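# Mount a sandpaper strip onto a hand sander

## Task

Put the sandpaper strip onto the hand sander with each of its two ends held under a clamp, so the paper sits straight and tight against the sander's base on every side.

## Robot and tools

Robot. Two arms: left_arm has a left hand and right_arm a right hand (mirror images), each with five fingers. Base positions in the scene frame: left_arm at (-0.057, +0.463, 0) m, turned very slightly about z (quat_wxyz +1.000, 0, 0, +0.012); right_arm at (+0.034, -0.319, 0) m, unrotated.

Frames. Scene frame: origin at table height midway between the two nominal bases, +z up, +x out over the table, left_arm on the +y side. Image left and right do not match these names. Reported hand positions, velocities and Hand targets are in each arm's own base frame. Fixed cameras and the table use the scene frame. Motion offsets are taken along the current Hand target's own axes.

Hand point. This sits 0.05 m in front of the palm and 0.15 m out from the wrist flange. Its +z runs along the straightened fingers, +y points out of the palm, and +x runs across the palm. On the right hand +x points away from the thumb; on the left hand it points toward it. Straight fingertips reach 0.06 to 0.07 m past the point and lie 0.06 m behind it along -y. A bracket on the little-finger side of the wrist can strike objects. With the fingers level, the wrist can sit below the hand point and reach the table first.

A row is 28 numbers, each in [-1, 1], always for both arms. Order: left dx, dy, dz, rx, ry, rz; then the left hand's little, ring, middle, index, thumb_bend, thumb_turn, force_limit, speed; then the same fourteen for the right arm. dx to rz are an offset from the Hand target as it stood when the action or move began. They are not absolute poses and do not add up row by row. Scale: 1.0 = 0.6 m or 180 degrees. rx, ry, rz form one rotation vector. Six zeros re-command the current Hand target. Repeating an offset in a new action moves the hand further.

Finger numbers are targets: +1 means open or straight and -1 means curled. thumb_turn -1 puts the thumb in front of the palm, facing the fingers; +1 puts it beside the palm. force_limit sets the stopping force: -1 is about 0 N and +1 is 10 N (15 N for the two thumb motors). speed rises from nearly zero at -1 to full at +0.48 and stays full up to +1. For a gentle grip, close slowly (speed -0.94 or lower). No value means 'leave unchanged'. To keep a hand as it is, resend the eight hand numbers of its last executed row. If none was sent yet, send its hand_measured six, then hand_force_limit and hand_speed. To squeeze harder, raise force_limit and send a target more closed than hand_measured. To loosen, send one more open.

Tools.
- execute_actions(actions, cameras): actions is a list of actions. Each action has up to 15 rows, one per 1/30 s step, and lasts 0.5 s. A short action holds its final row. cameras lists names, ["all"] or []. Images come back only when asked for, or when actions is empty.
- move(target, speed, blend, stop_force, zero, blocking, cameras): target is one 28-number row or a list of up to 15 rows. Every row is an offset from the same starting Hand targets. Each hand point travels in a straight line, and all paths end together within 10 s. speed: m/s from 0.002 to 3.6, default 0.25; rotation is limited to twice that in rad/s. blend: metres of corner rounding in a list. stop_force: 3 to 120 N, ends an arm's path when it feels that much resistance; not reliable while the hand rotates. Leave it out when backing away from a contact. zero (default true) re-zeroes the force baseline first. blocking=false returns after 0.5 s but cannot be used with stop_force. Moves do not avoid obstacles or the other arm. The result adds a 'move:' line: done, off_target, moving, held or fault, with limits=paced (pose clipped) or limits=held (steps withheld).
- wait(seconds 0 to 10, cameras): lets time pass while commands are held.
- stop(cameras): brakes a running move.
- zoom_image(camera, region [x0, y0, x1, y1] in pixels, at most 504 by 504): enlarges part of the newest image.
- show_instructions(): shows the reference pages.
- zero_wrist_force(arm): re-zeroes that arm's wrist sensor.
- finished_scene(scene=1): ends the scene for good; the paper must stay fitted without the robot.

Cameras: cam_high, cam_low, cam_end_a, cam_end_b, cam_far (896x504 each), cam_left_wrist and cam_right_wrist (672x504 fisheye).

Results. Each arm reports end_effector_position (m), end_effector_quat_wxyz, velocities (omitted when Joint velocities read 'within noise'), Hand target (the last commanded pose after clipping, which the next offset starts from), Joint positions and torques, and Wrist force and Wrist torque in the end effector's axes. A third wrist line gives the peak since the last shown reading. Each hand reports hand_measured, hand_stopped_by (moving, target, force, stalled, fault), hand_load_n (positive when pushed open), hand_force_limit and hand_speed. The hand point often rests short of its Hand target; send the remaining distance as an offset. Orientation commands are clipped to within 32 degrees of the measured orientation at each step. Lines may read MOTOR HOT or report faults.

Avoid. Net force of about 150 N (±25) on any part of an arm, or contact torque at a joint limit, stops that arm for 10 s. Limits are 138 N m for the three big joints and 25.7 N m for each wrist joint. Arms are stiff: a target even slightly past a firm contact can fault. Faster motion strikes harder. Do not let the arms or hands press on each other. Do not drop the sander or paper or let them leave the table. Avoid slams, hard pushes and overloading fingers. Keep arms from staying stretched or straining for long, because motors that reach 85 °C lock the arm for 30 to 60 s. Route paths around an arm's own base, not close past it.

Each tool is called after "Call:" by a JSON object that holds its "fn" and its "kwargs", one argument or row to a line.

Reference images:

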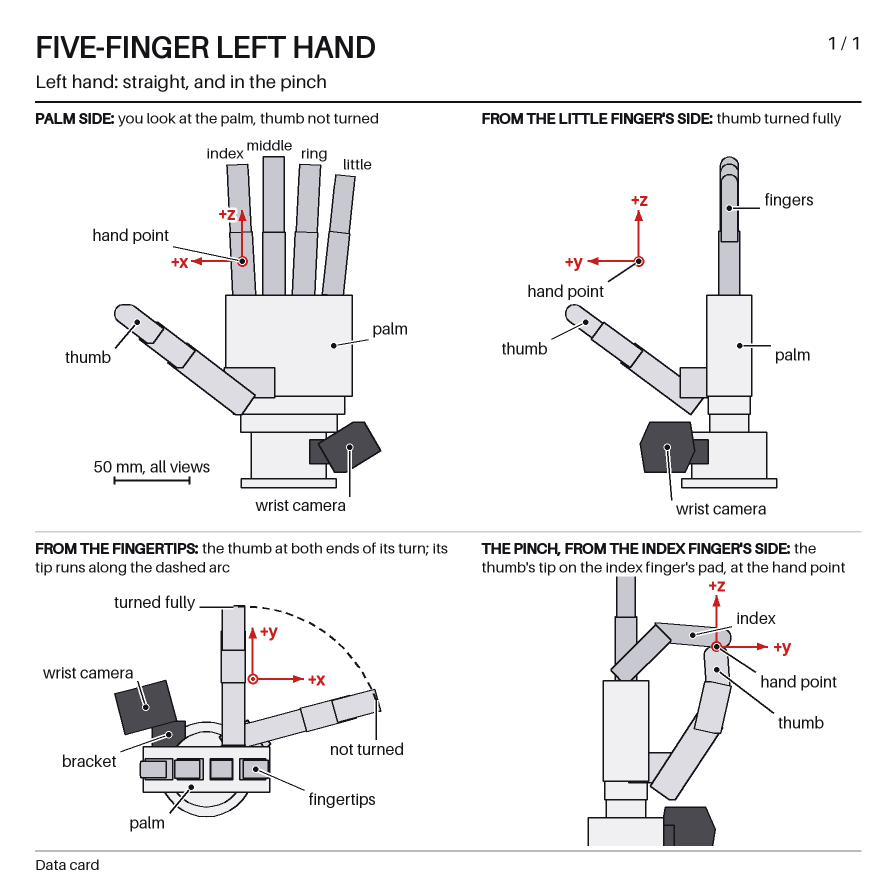

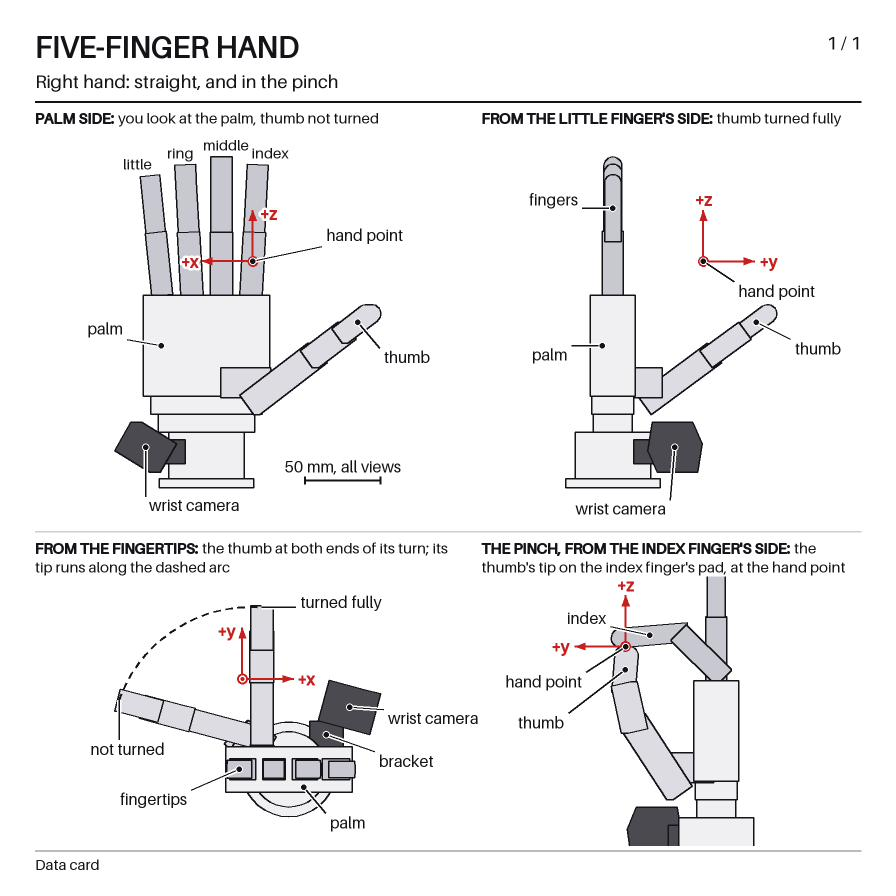

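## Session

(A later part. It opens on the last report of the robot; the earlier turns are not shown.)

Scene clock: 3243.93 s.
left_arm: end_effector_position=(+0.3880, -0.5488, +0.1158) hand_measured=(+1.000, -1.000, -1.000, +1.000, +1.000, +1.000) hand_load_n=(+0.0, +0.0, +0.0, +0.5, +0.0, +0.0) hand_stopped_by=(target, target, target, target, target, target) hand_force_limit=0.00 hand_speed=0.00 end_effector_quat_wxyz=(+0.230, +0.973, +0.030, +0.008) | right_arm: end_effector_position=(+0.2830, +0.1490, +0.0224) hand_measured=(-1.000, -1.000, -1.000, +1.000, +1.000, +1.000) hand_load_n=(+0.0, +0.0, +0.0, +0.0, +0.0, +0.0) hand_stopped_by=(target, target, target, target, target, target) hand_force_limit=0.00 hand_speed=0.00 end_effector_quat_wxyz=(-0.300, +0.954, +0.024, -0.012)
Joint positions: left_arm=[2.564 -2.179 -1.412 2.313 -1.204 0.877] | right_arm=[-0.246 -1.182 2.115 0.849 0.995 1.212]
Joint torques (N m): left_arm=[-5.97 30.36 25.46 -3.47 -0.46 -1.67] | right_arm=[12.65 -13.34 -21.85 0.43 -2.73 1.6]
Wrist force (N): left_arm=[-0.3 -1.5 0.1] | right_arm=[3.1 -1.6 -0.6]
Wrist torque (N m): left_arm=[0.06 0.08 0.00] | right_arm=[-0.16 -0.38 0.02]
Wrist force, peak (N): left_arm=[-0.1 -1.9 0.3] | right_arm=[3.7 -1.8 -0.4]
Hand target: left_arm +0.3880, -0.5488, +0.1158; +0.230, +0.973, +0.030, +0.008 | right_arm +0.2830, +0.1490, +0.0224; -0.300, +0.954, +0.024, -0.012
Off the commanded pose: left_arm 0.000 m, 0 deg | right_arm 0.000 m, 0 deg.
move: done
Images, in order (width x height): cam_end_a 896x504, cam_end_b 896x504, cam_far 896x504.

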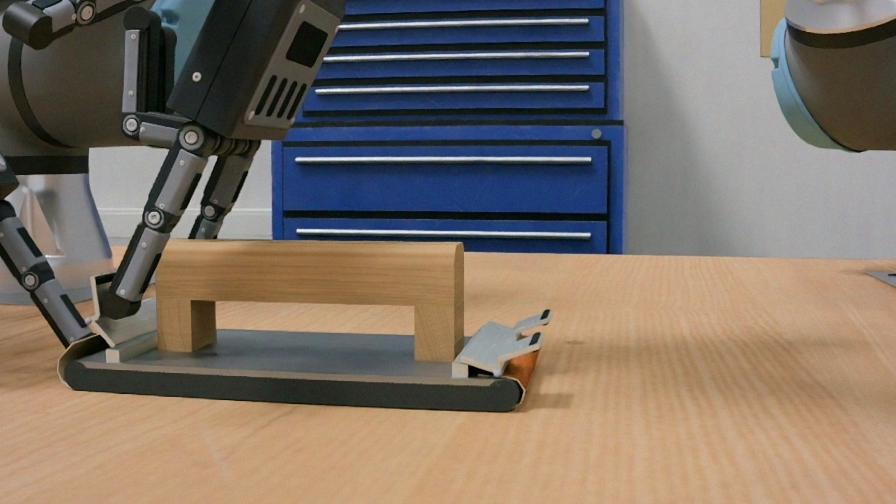

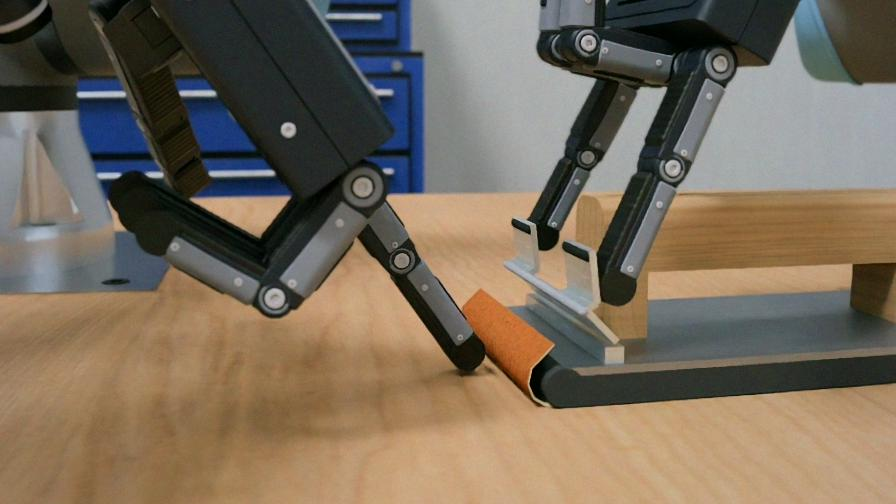

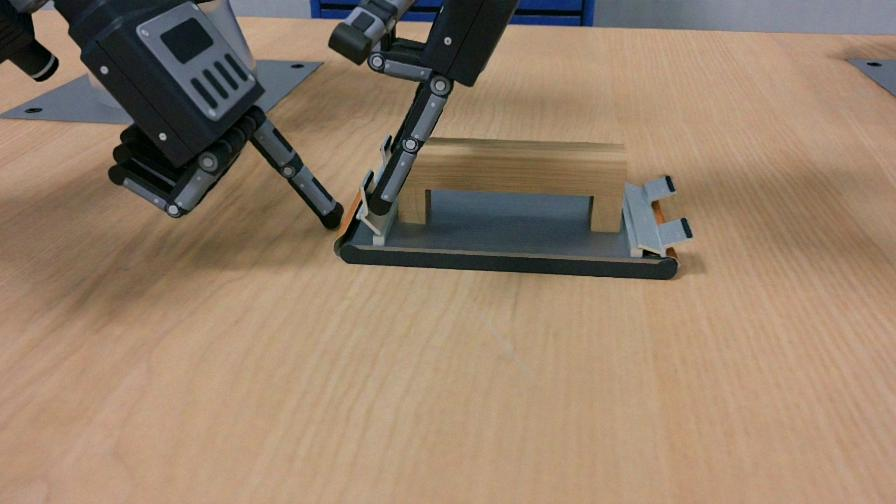

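Call:
{"fn": "move", "kwargs": {
  "target": [0, 0, 0, 0, 0, 0, 1, -1, -1, 1, 1, 1, 0, 0, -0.0001, -0.0167, 0.0009, 0, 0, 0, -1, -1, -1, 1, 1, 1, 0, 0],
  "speed": 0.015,
  "stop_force": 6,
  "cameras": ["cam_end_a", "cam_end_b", "cam_far"]
}}

Call:
{"fn": "zoom_image", "kwargs": {
  "camera": "cam_end_b",
  "region": [420, 270, 580, 420]
}}

Call:
{"fn": "zoom_image", "kwargs": {
  "camera": "cam_end_a",
  "region": [30, 270, 170, 410]
}}

Scene clock: 3263.83 s.
left_arm: end_effector_position=(+0.3880, -0.5488, +0.1158) hand_measured=(+1.000, -1.000, -1.000, +1.000, +1.000, +1.000) hand_load_n=(+0.0, +0.0, +0.0, +0.0, +0.0, +0.0) hand_stopped_by=(target, target, target, target, target, target) hand_force_limit=0.00 hand_speed=0.00 end_effector_quat_wxyz=(+0.230, +0.973, +0.030, +0.008) | right_arm: end_effector_position=(+0.2825, +0.1575, +0.0277) hand_measured=(-1.000, -1.000, -1.000, +1.000, +1.000, +1.000) hand_load_n=(+0.0, +0.0, +0.0, +0.0, +0.0, +0.0) hand_stopped_by=(target, target, target, target, target, target) hand_force_limit=0.00 hand_speed=0.00 end_effector_quat_wxyz=(-0.300, +0.954, +0.024, -0.012)
Joint positions: left_arm=[2.564 -2.179 -1.412 2.313 -1.204 0.877] | right_arm=[-0.218 -1.195 2.106 0.852 0.989 1.244]
Joint torques (N m): left_arm=[-6.6 29.55 25.42 -3.52 -0.61 -1.77] | right_arm=[12.65 -36.95 -21.94 5.33 -2.82 1.52]
Wrist force (N): left_arm=[-0.4 -1.7 0.2] | right_arm=[3.5 -1.5 -0.6]
Wrist torque (N m): left_arm=[0.05 0.10 0.01] | right_arm=[-0.18 -0.43 0.02]
Wrist force, peak (N): left_arm=[-0.4 -1.9 0.3] | right_arm=[3.7 -1.7 -0.7]
Hand target: left_arm +0.3880, -0.5488, +0.1158; +0.230, +0.973, +0.030, +0.008 | right_arm +0.2825, +0.1575, +0.0277; -0.300, +0.954, +0.024, -0.012
Off the commanded pose: left_arm 0.000 m, 0 deg | right_arm 0.000 m, 0 deg.
move: done
Images, in order (width x height): cam_end_a 896x504, cam_end_b 896x504, cam_far 896x504.

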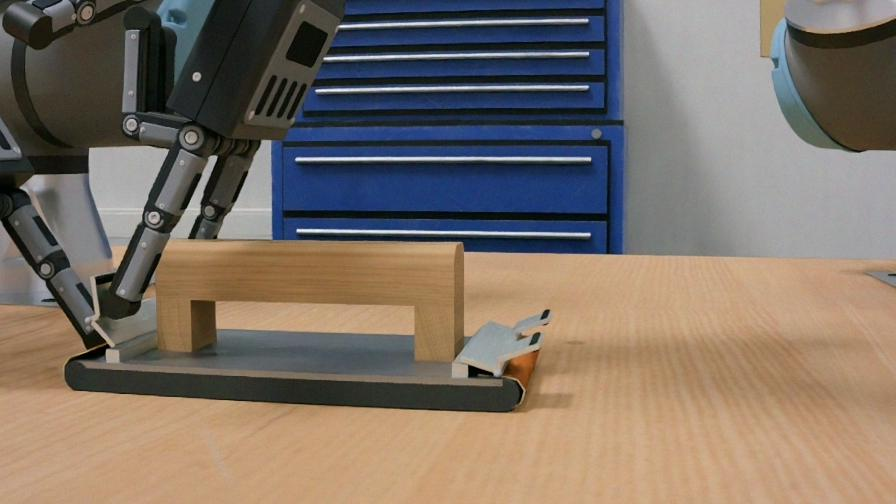

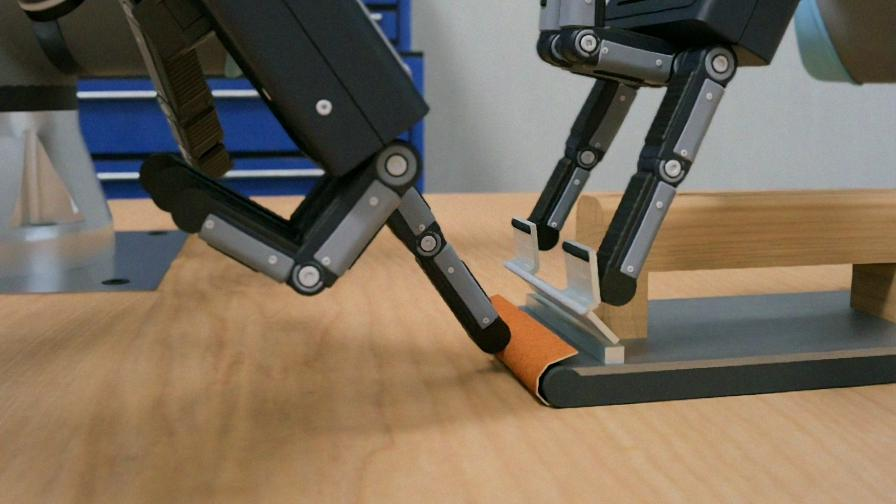

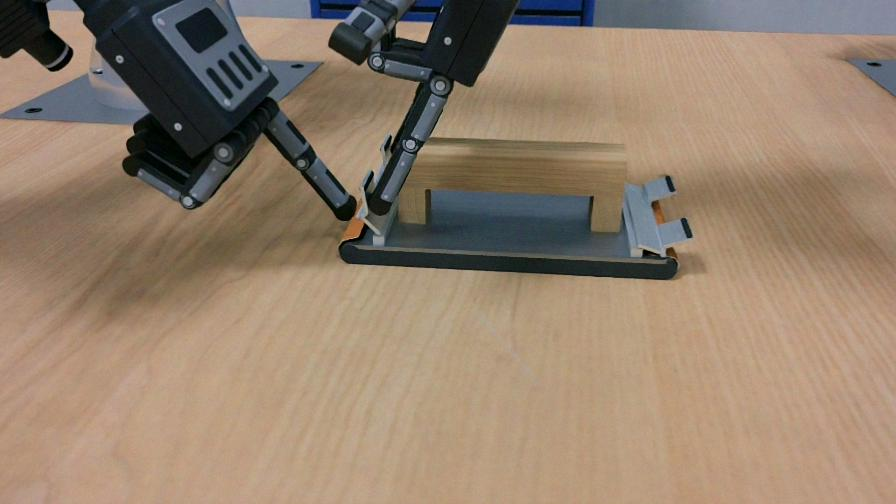

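Scaled by 3.150 from the camera's 896x504 image, which has a finer 1280x720 frame.

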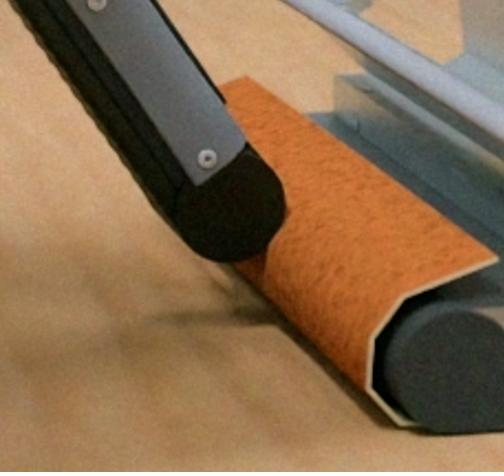

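Scaled by 3.600 from the camera's 896x504 image, which has a finer 1280x720 frame.

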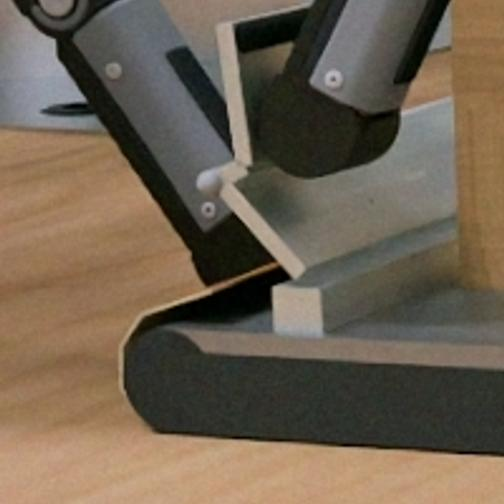

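Call:
{"fn": "move", "kwargs": {
  "target": [0, 0, 0, 0, 0, 0, 1, -1, -1, 1, 1, 1, 0, 0, 0, -0.00833, 0.0005, 0, 0, 0, -1, -1, -1, 1, 1, 1, 0, 0],
  "speed": 0.015,
  "stop_force": 7,
  "cameras": ["cam_end_a", "cam_end_b", "cam_far"]
}}

Call:
{"fn": "zoom_image", "kwargs": {
  "camera": "cam_end_b",
  "region": [420, 270, 580, 420]
}}

Call:
{"fn": "zoom_image", "kwargs": {
  "camera": "cam_end_a",
  "region": [30, 270, 170, 410]
}}

Scene clock: 3270.77 s.
left_arm: end_effector_position=(+0.3880, -0.5488, +0.1158) hand_measured=(+1.000, -1.000, -1.000, +1.000, +1.000, +1.000) hand_load_n=(+0.0, +0.0, +0.0, +0.0, +0.0, +0.0) hand_stopped_by=(target, target, target, target, target, target) hand_force_limit=0.00 hand_speed=0.00 end_effector_quat_wxyz=(+0.230, +0.973, +0.030, +0.008) | right_arm: end_effector_position=(+0.2823, +0.1618, +0.0303) hand_measured=(-1.000, -1.000, -1.000, +1.000, +1.000, +1.000) hand_load_n=(+0.0, +0.0, +0.0, +0.0, +0.0, -0.5) hand_stopped_by=(target, target, target, target, target, target) hand_force_limit=0.00 hand_speed=0.00 end_effector_quat_wxyz=(-0.300, +0.954, +0.024, -0.012)
Joint positions: left_arm=[2.564 -2.179 -1.412 2.313 -1.204 0.877] | right_arm=[-0.204 -1.201 2.102 0.854 0.986 1.26]
Joint torques (N m): left_arm=[-5.62 29.66 25.85 -3.6 -0.52 -1.63] | right_arm=[12.81 -37.18 -22.28 5.21 -2.91 1.5]
Wrist force (N): left_arm=[-0.3 -1.6 0.0] | right_arm=[3.4 -1.3 -0.8]
Wrist torque (N m): left_arm=[0.04 0.07 0.01] | right_arm=[-0.14 -0.42 0.02]
Wrist force, peak (N): left_arm=[-0.3 -1.9 0.2] | right_arm=[3.6 -1.5 -0.8]
Hand target: left_arm +0.3880, -0.5488, +0.1158; +0.230, +0.973, +0.030, +0.008 | right_arm +0.2823, +0.1618, +0.0303; -0.300, +0.954, +0.024, -0.012
Off the commanded pose: left_arm 0.000 m, 0 deg | right_arm 0.000 m, 0 deg.
move: done
Images, in order (width x height): cam_end_a 896x504, cam_end_b 896x504, cam_far 896x504.

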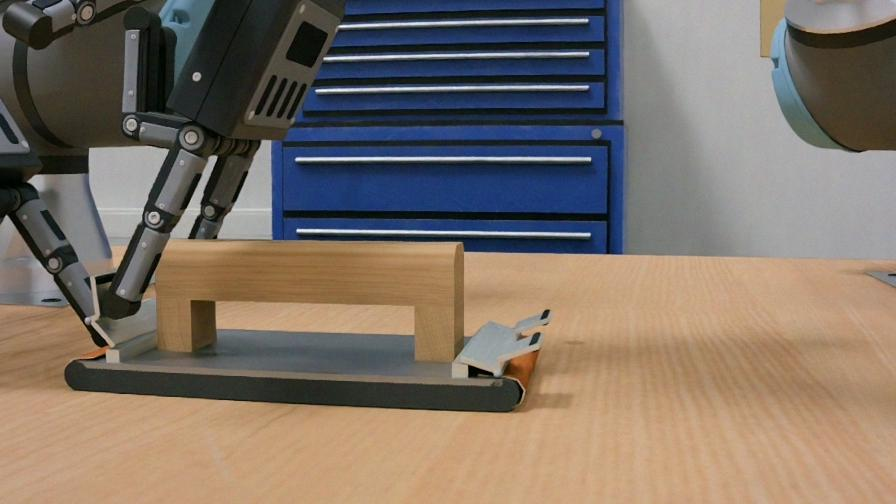

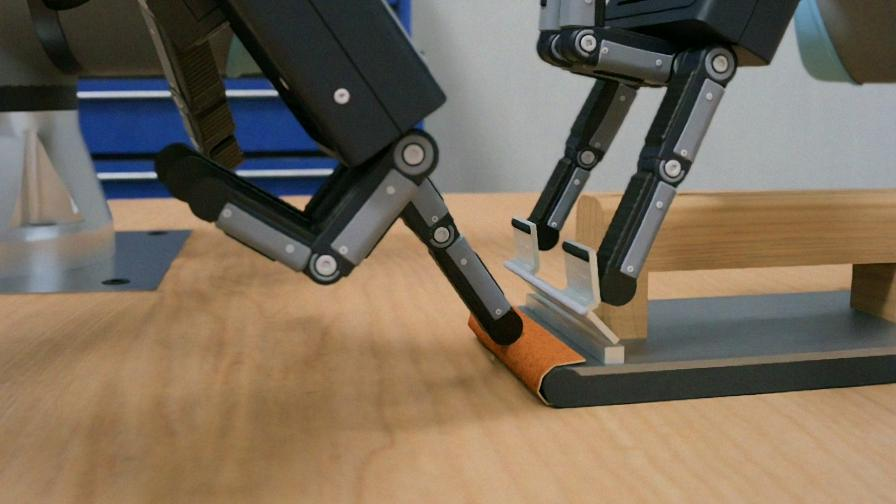

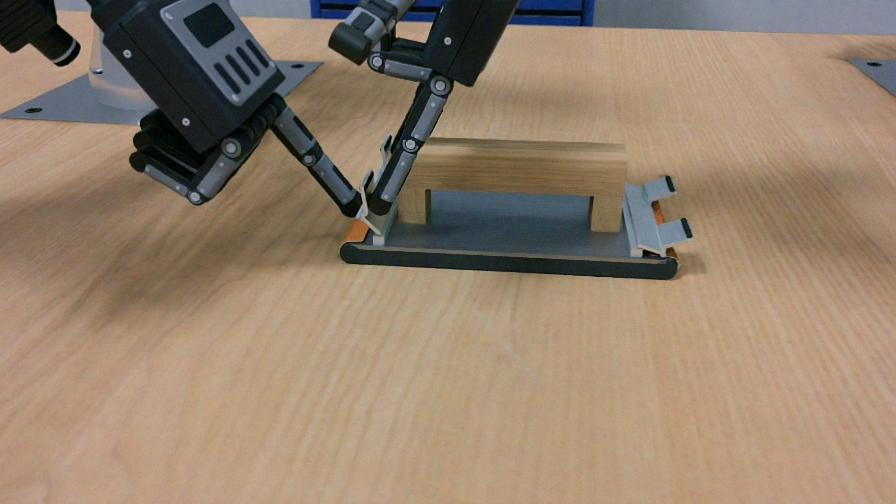

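Scaled by 3.150 from the camera's 896x504 image, which has a finer 1280x720 frame.

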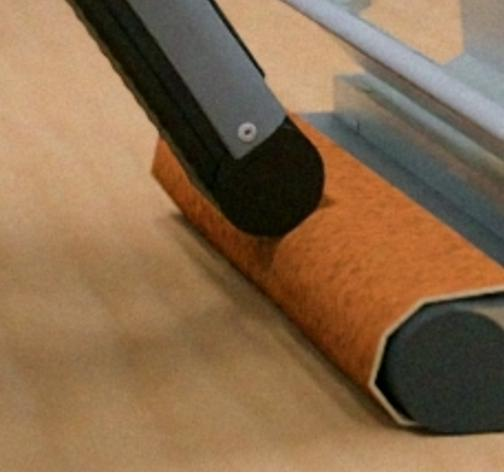

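Scaled by 3.600 from the camera's 896x504 image, which has a finer 1280x720 frame.

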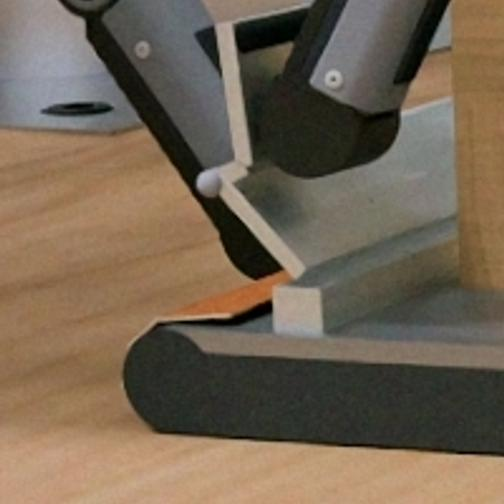

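Call:
{"fn": "move", "kwargs": {
  "target": [0, 0, 0, 0, 0, 0, 1, -1, -1, 1, 1, 1, 0, 0, 0, -0.00833, 0.0005, 0, 0, 0, -1, -1, -1, 1, 1, 1, 0, 0],
  "speed": 0.015,
  "stop_force": 8,
  "cameras": ["cam_end_a", "cam_end_b", "cam_far"]
}}

Call:
{"fn": "zoom_image", "kwargs": {
  "camera": "cam_end_b",
  "region": [420, 270, 580, 420]
}}

Call:
{"fn": "zoom_image", "kwargs": {
  "camera": "cam_end_a",
  "region": [30, 270, 170, 410]
}}

Call:
{"fn": "zoom_image", "kwargs": {
  "camera": "cam_far",
  "region": [310, 130, 450, 280]
}}

Scene clock: 3283.40 s.
left_arm: end_effector_position=(+0.3880, -0.5488, +0.1158) hand_measured=(+1.000, -1.000, -1.000, +1.000, +1.000, +1.000) hand_load_n=(+0.0, +0.0, +0.0, +0.0, +0.0, +0.0) hand_stopped_by=(target, target, target, target, target, target) hand_force_limit=0.00 hand_speed=0.00 end_effector_quat_wxyz=(+0.230, +0.973, +0.030, +0.008) | right_arm: end_effector_position=(+0.2821, +0.1660, +0.0329) hand_measured=(-1.000, -1.000, -1.000, +1.000, +1.000, +1.000) hand_load_n=(+0.0, +0.0, +0.0, +0.0, +0.0, +0.0) hand_stopped_by=(target, target, target, target, target, target) hand_force_limit=0.00 hand_speed=0.00 end_effector_quat_wxyz=(-0.300, +0.954, +0.024, -0.012)
Joint positions: left_arm=[2.564 -2.179 -1.412 2.313 -1.204 0.877] | right_arm=[-0.19 -1.207 2.097 0.856 0.984 1.277]
Joint torques (N m): left_arm=[-6.32 29.89 25.69 -3.42 -0.56 -1.57] | right_arm=[12.34 -36.91 -23.04 5.16 -2.76 1.6]
Wrist force (N): left_arm=[-0.4 -1.5 0.4] | right_arm=[3.4 -1.7 -0.5]
Wrist torque (N m): left_arm=[0.04 0.09 0.01] | right_arm=[-0.18 -0.42 0.02]
Wrist force, peak (N): left_arm=[-0.3 -1.9 0.1] | right_arm=[3.8 -1.4 -0.5]
Hand target: left_arm +0.3880, -0.5488, +0.1158; +0.230, +0.973, +0.030, +0.008 | right_arm +0.2821, +0.1660, +0.0329; -0.300, +0.954, +0.024, -0.012
Off the commanded pose: left_arm 0.000 m, 0 deg | right_arm 0.000 m, 0 deg.
move: done
Images, in order (width x height): cam_end_a 896x504, cam_end_b 896x504, cam_far 896x504.

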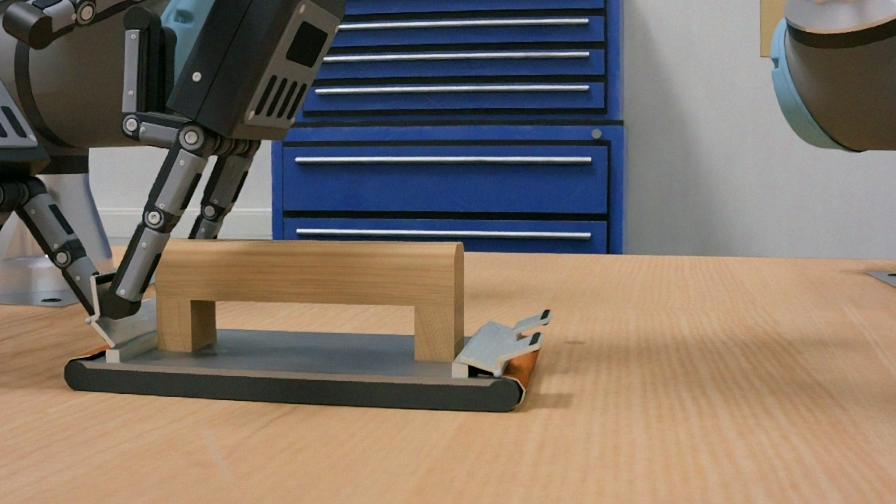

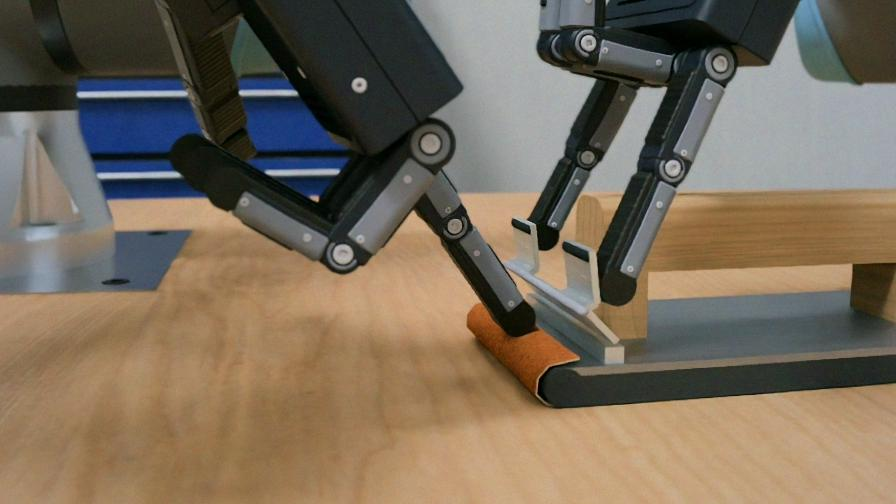

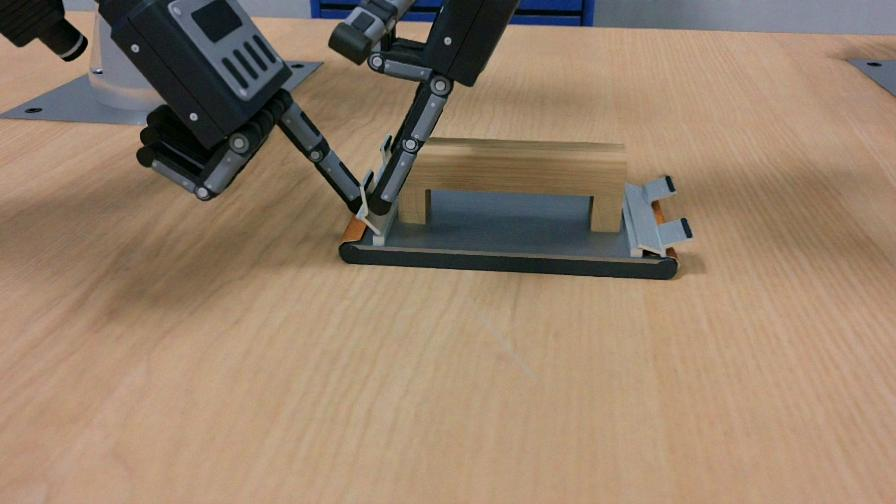

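Scaled by 3.150 from the camera's 896x504 image, which has a finer 1280x720 frame.

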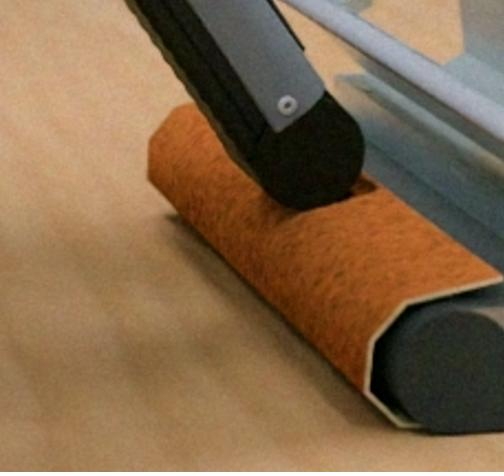

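Scaled by 3.600 from the camera's 896x504 image, which has a finer 1280x720 frame.

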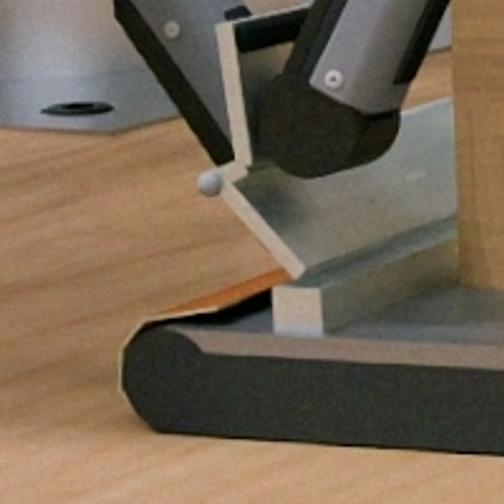

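Scaled by 3.360 from the camera's 896x504 image, which has a finer 1280x720 frame.

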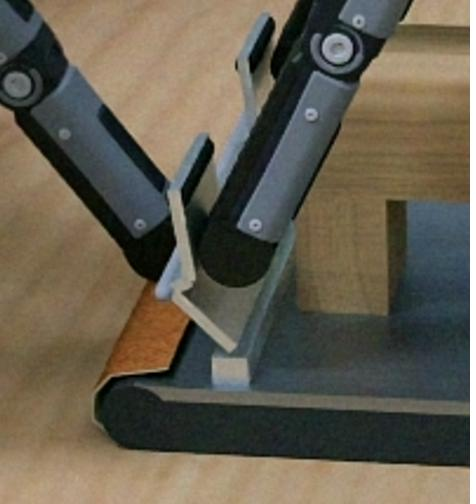

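Call:
{"fn": "move", "kwargs": {
  "target": [0, 0, 0, 0, 0, 0, 1, -1, -1, 1, 1, 1, 0, 0, 0, 0, 0.0083, 0, 0, 0, -1, -1, -1, 1, 1, 1, 0, 0],
  "speed": 0.006,
  "stop_force": 5,
  "cameras": ["cam_end_a", "cam_end_b", "cam_far"]
}}

Call:
{"fn": "zoom_image", "kwargs": {
  "camera": "cam_end_b",
  "region": [420, 270, 580, 420]
}}

Call:
{"fn": "zoom_image", "kwargs": {
  "camera": "cam_end_a",
  "region": [30, 270, 170, 410]
}}

Scene clock: 3293.27 s.
left_arm: end_effector_position=(+0.3880, -0.5488, +0.1158) hand_measured=(+1.000, -1.000, -1.000, +1.000, +1.000, +1.000) hand_load_n=(+0.0, +0.0, +0.0, +0.5, +0.0, +0.0) hand_stopped_by=(target, target, target, target, target, target) hand_force_limit=0.00 hand_speed=0.00 end_effector_quat_wxyz=(+0.230, +0.973, +0.030, +0.008) | right_arm: end_effector_position=(+0.2821, +0.1668, +0.0318) hand_measured=(-1.000, -1.000, -1.000, +1.000, +1.000, +1.000) hand_load_n=(+0.0, +0.0, +0.0, -0.5, -0.5, +0.0) hand_stopped_by=(target, target, target, target, target, target) hand_force_limit=0.00 hand_speed=0.00 end_effector_quat_wxyz=(-0.300, +0.954, +0.024, -0.012)
Joint positions: left_arm=[2.564 -2.179 -1.412 2.313 -1.204 0.877] | right_arm=[-0.188 -1.205 2.097 0.851 0.984 1.28]
Joint torques (N m): left_arm=[-6.37 29.94 26.16 -3.31 -0.55 -1.7] | right_arm=[-11.9 -36.15 -3.45 4.42 1.07 -1.34]
Wrist force (N): left_arm=[-0.2 -1.6 0.4] | right_arm=[3.2 -1.6 -5.8]
Wrist torque (N m): left_arm=[0.05 0.07 0.02] | right_arm=[0.15 -0.46 0.04]
Wrist force, peak (N): left_arm=[-0.2 -2.0 0.5] | right_arm=[3.3 -1.8 -8.9]
Hand target: left_arm +0.3880, -0.5488, +0.1158; +0.230, +0.973, +0.030, +0.008 | right_arm +0.2821, +0.1668, +0.0318; -0.300, +0.954, +0.024, -0.012 (not the last commanded pose)
Off the commanded pose: left_arm 0.000 m, 0 deg | right_arm 0.004 m, 0 deg.
move: contact (right_arm)
Images, in order (width x height): cam_end_a 896x504, cam_end_b 896x504, cam_far 896x504.

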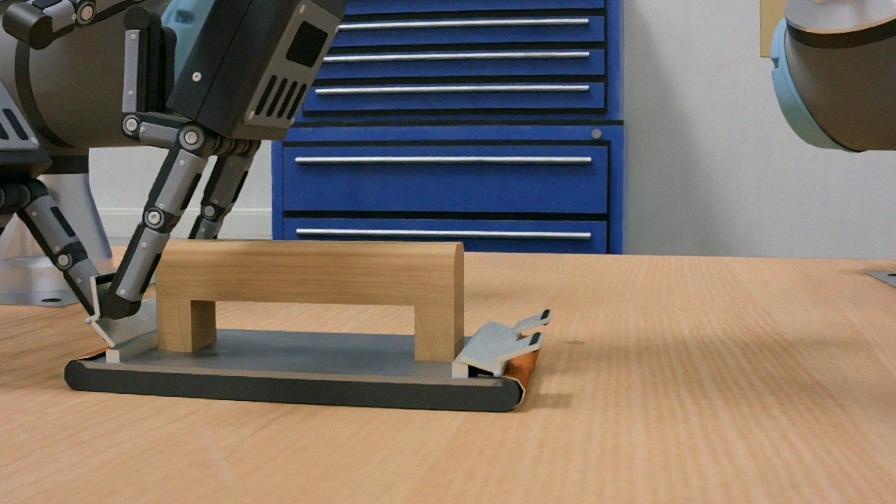

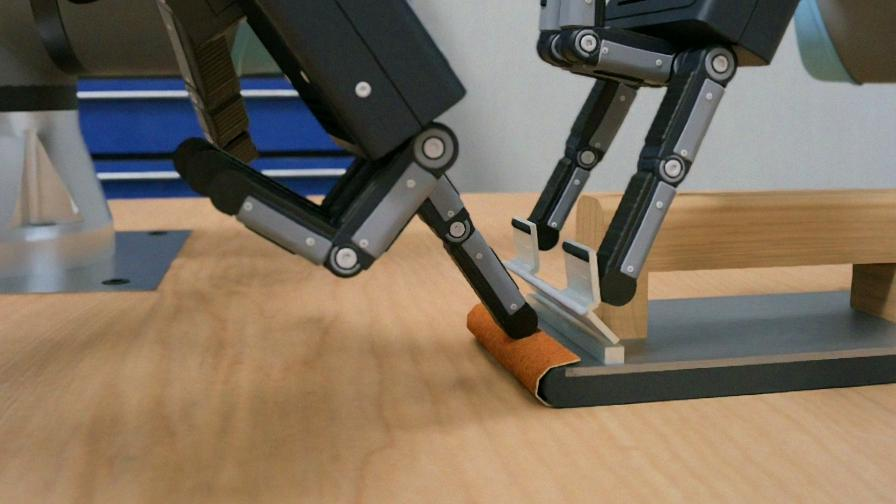

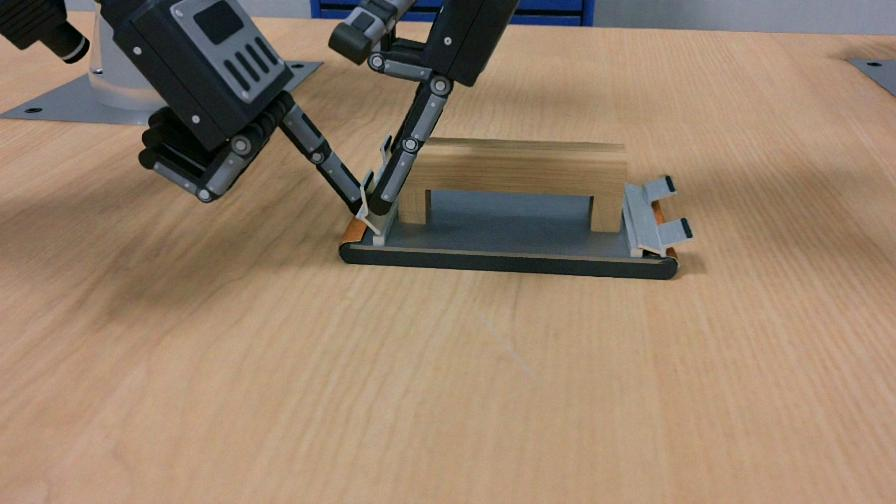

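Scaled by 3.150 from the camera's 896x504 image, which has a finer 1280x720 frame.

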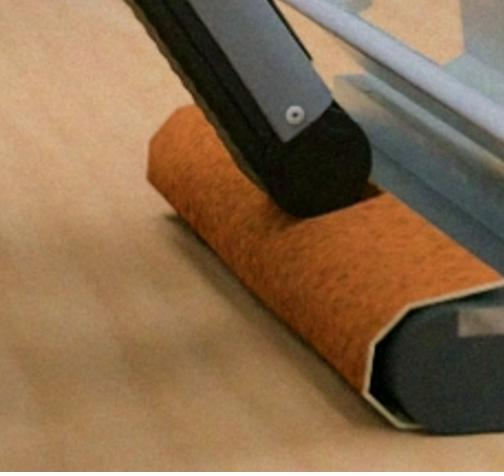

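Scaled by 3.600 from the camera's 896x504 image, which has a finer 1280x720 frame.

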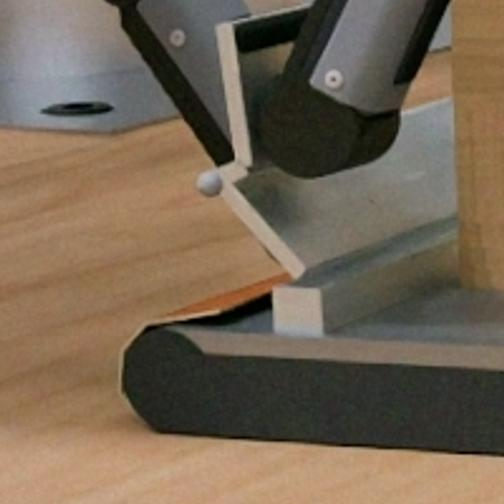

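Call:
{"fn": "move", "kwargs": {
  "target": [
    [0, 0, 0, 0, 0, 0, 1, -1, -1, 1, 1, 1, 0, 0, 0, 0.0001, -0.02, 0, 0, 0, -1, -1, -1, 1, 1, 1, 0, 0],
    [0, 0, 0, 0, 0, 0, 1, -1, -1, 1, 1, 1, 0, 0, 0, 0.0196, -0.0342, 0, 0, 0, -1, -1, -1, 1, 1, 1, 0, 0],
    [0, 0, 0, 0, 0, 0, 1, -1, -1, 1, 1, 1, 0, 0, 0, 0.0377, -0.0082, 0, 0, 0, -1, -1, -1, 1, 1, 1, 0, 0]
  ],
  "speed": 0.04,
  "blend": [0.002, 0.003, 0]
}}

Call:
{"fn": "move", "kwargs": {
  "target": [0, 0, 0, 0, 0, 0, 1, -1, -1, 1, 1, 1, 0, 0, 0, -0.0214, 0.0143, 0, 0, 0, -1, -1, -1, 1, 1, 1, 0, 0],
  "speed": 0.01,
  "stop_force": 5,
  "cameras": ["cam_end_a", "cam_end_b", "cam_far"]
}}

Call:
{"fn": "zoom_image", "kwargs": {
  "camera": "cam_end_b",
  "region": [420, 270, 580, 420]
}}

Call:
{"fn": "zoom_image", "kwargs": {
  "camera": "cam_end_a",
  "region": [30, 270, 170, 410]
}}

Scene clock: 3324.00 s.
left_arm: end_effector_position=(+0.3880, -0.5488, +0.1158) hand_measured=(+1.000, -1.000, -1.000, +1.000, +1.000, +1.000) hand_load_n=(+0.0, +0.0, +0.5, +0.0, +0.0, +0.0) hand_stopped_by=(target, target, target, target, target, target) hand_force_limit=0.00 hand_speed=0.00 end_effector_quat_wxyz=(+0.230, +0.973, +0.030, +0.008) | right_arm: end_effector_position=(+0.2832, +0.1455, +0.0230) hand_measured=(-1.000, -1.000, -1.000, +1.000, +1.000, +1.000) hand_load_n=(+0.0, +0.0, +0.0, +0.0, +0.0, +0.0) hand_stopped_by=(target, target, target, target, target, target) hand_force_limit=0.00 hand_speed=0.00 end_effector_quat_wxyz=(-0.300, +0.954, +0.024, -0.012)
Joint positions: left_arm=[2.564 -2.179 -1.412 2.313 -1.204 0.877] | right_arm=[-0.257 -1.183 2.116 0.855 0.997 1.199]
Joint torques (N m): left_arm=[-6.38 29.69 24.74 -3.42 -0.09 -1.68] | right_arm=[-12.6 -13.69 1.75 0.29 1.21 -1.24]
Wrist force (N): left_arm=[-0.3 -1.5 0.4] | right_arm=[3.1 -1.8 -0.3]
Wrist torque (N m): left_arm=[0.03 0.09 0.01] | right_arm=[-0.20 -0.38 0.15]
Wrist force, peak (N): left_arm=[-0.3 -2.1 0.4] | right_arm=[3.4 -1.9 -5.9]
Hand target: left_arm +0.3880, -0.5488, +0.1158; +0.230, +0.973, +0.030, +0.008 | right_arm +0.2832, +0.1455, +0.0229; -0.300, +0.954, +0.024, -0.012
Off the commanded pose: left_arm 0.000 m, 0 deg | right_arm 0.000 m, 0 deg.
move: done

Scene clock: 3326.53 s.
left_arm: end_effector_position=(+0.3880, -0.5488, +0.1158) hand_measured=(+1.000, -1.000, -1.000, +1.000, +1.000, +1.000) hand_load_n=(+0.0, +0.0, +0.0, +0.5, +0.0, +0.0) hand_stopped_by=(target, target, target, target, target, target) hand_force_limit=0.00 hand_speed=0.00 end_effector_quat_wxyz=(+0.230, +0.973, +0.030, +0.008) | right_arm: end_effector_position=(+0.2825, +0.1581, +0.0232) hand_measured=(-1.000, -1.000, -1.000, +1.000, +1.000, +1.000) hand_load_n=(+0.0, +0.0, +0.0, -2.5, +0.0, +0.0) hand_stopped_by=(target, target, target, target, target, target) hand_force_limit=0.00 hand_speed=0.00 end_effector_quat_wxyz=(-0.300, +0.954, +0.024, -0.012)
Joint positions: left_arm=[2.564 -2.179 -1.412 2.313 -1.204 0.877] | right_arm=[-0.216 -1.186 2.108 0.839 0.989 1.246]
Joint torques (N m): left_arm=[-6.3 29.3 25.31 -3.28 0.01 -1.66] | right_arm=[-11.48 -14.57 2.56 4.87 0.46 -1.19]
Wrist force (N): left_arm=[-0.3 -1.8 0.0] | right_arm=[2.8 0.7 -5.1]
Wrist torque (N m): left_arm=[0.06 0.09 0.01] | right_arm=[0.03 -0.46 0.11]
Wrist force, peak (N): left_arm=[-0.3 -2.2 -0.1] | right_arm=[3.3 1.7 -7.8]
Hand target: left_arm +0.3880, -0.5488, +0.1158; +0.230, +0.973, +0.030, +0.008 | right_arm +0.2825, +0.1581, +0.0231; -0.300, +0.954, +0.024, -0.012 (not the last commanded pose)
Off the commanded pose: left_arm 0.000 m, 0 deg | right_arm 0.003 m, 0 deg.
move: contact (right_arm)
Images, in order (width x height): cam_end_a 896x504, cam_end_b 896x504, cam_far 896x504.

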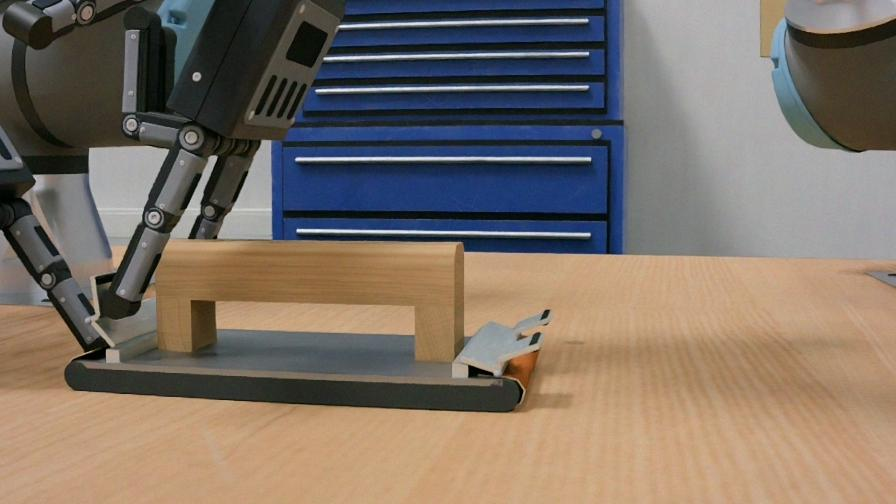

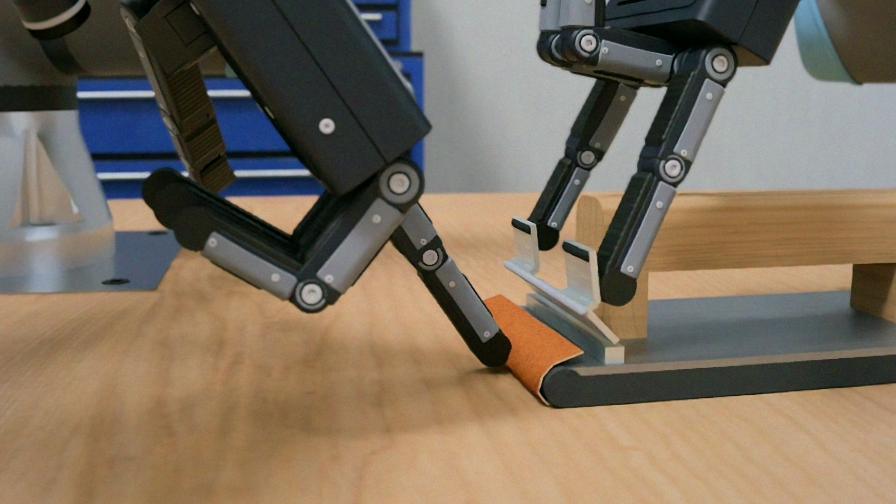

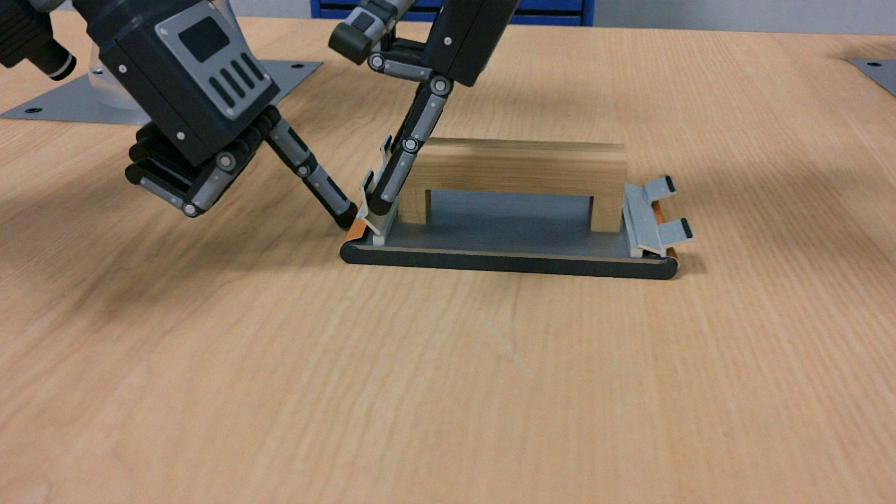

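Scaled by 3.150 from the camera's 896x504 image, which has a finer 1280x720 frame.

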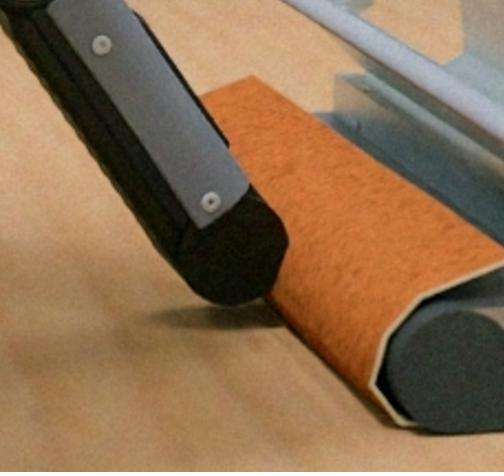

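Scaled by 3.600 from the camera's 896x504 image, which has a finer 1280x720 frame.

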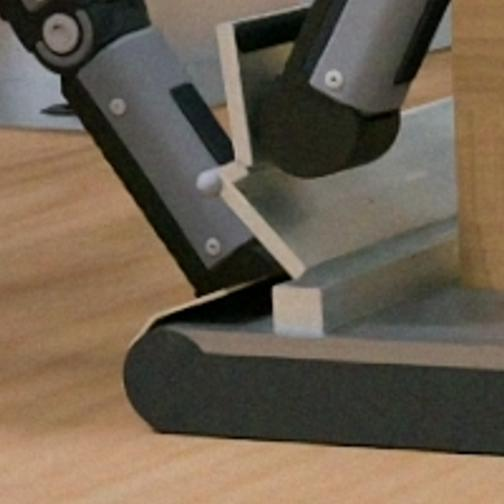

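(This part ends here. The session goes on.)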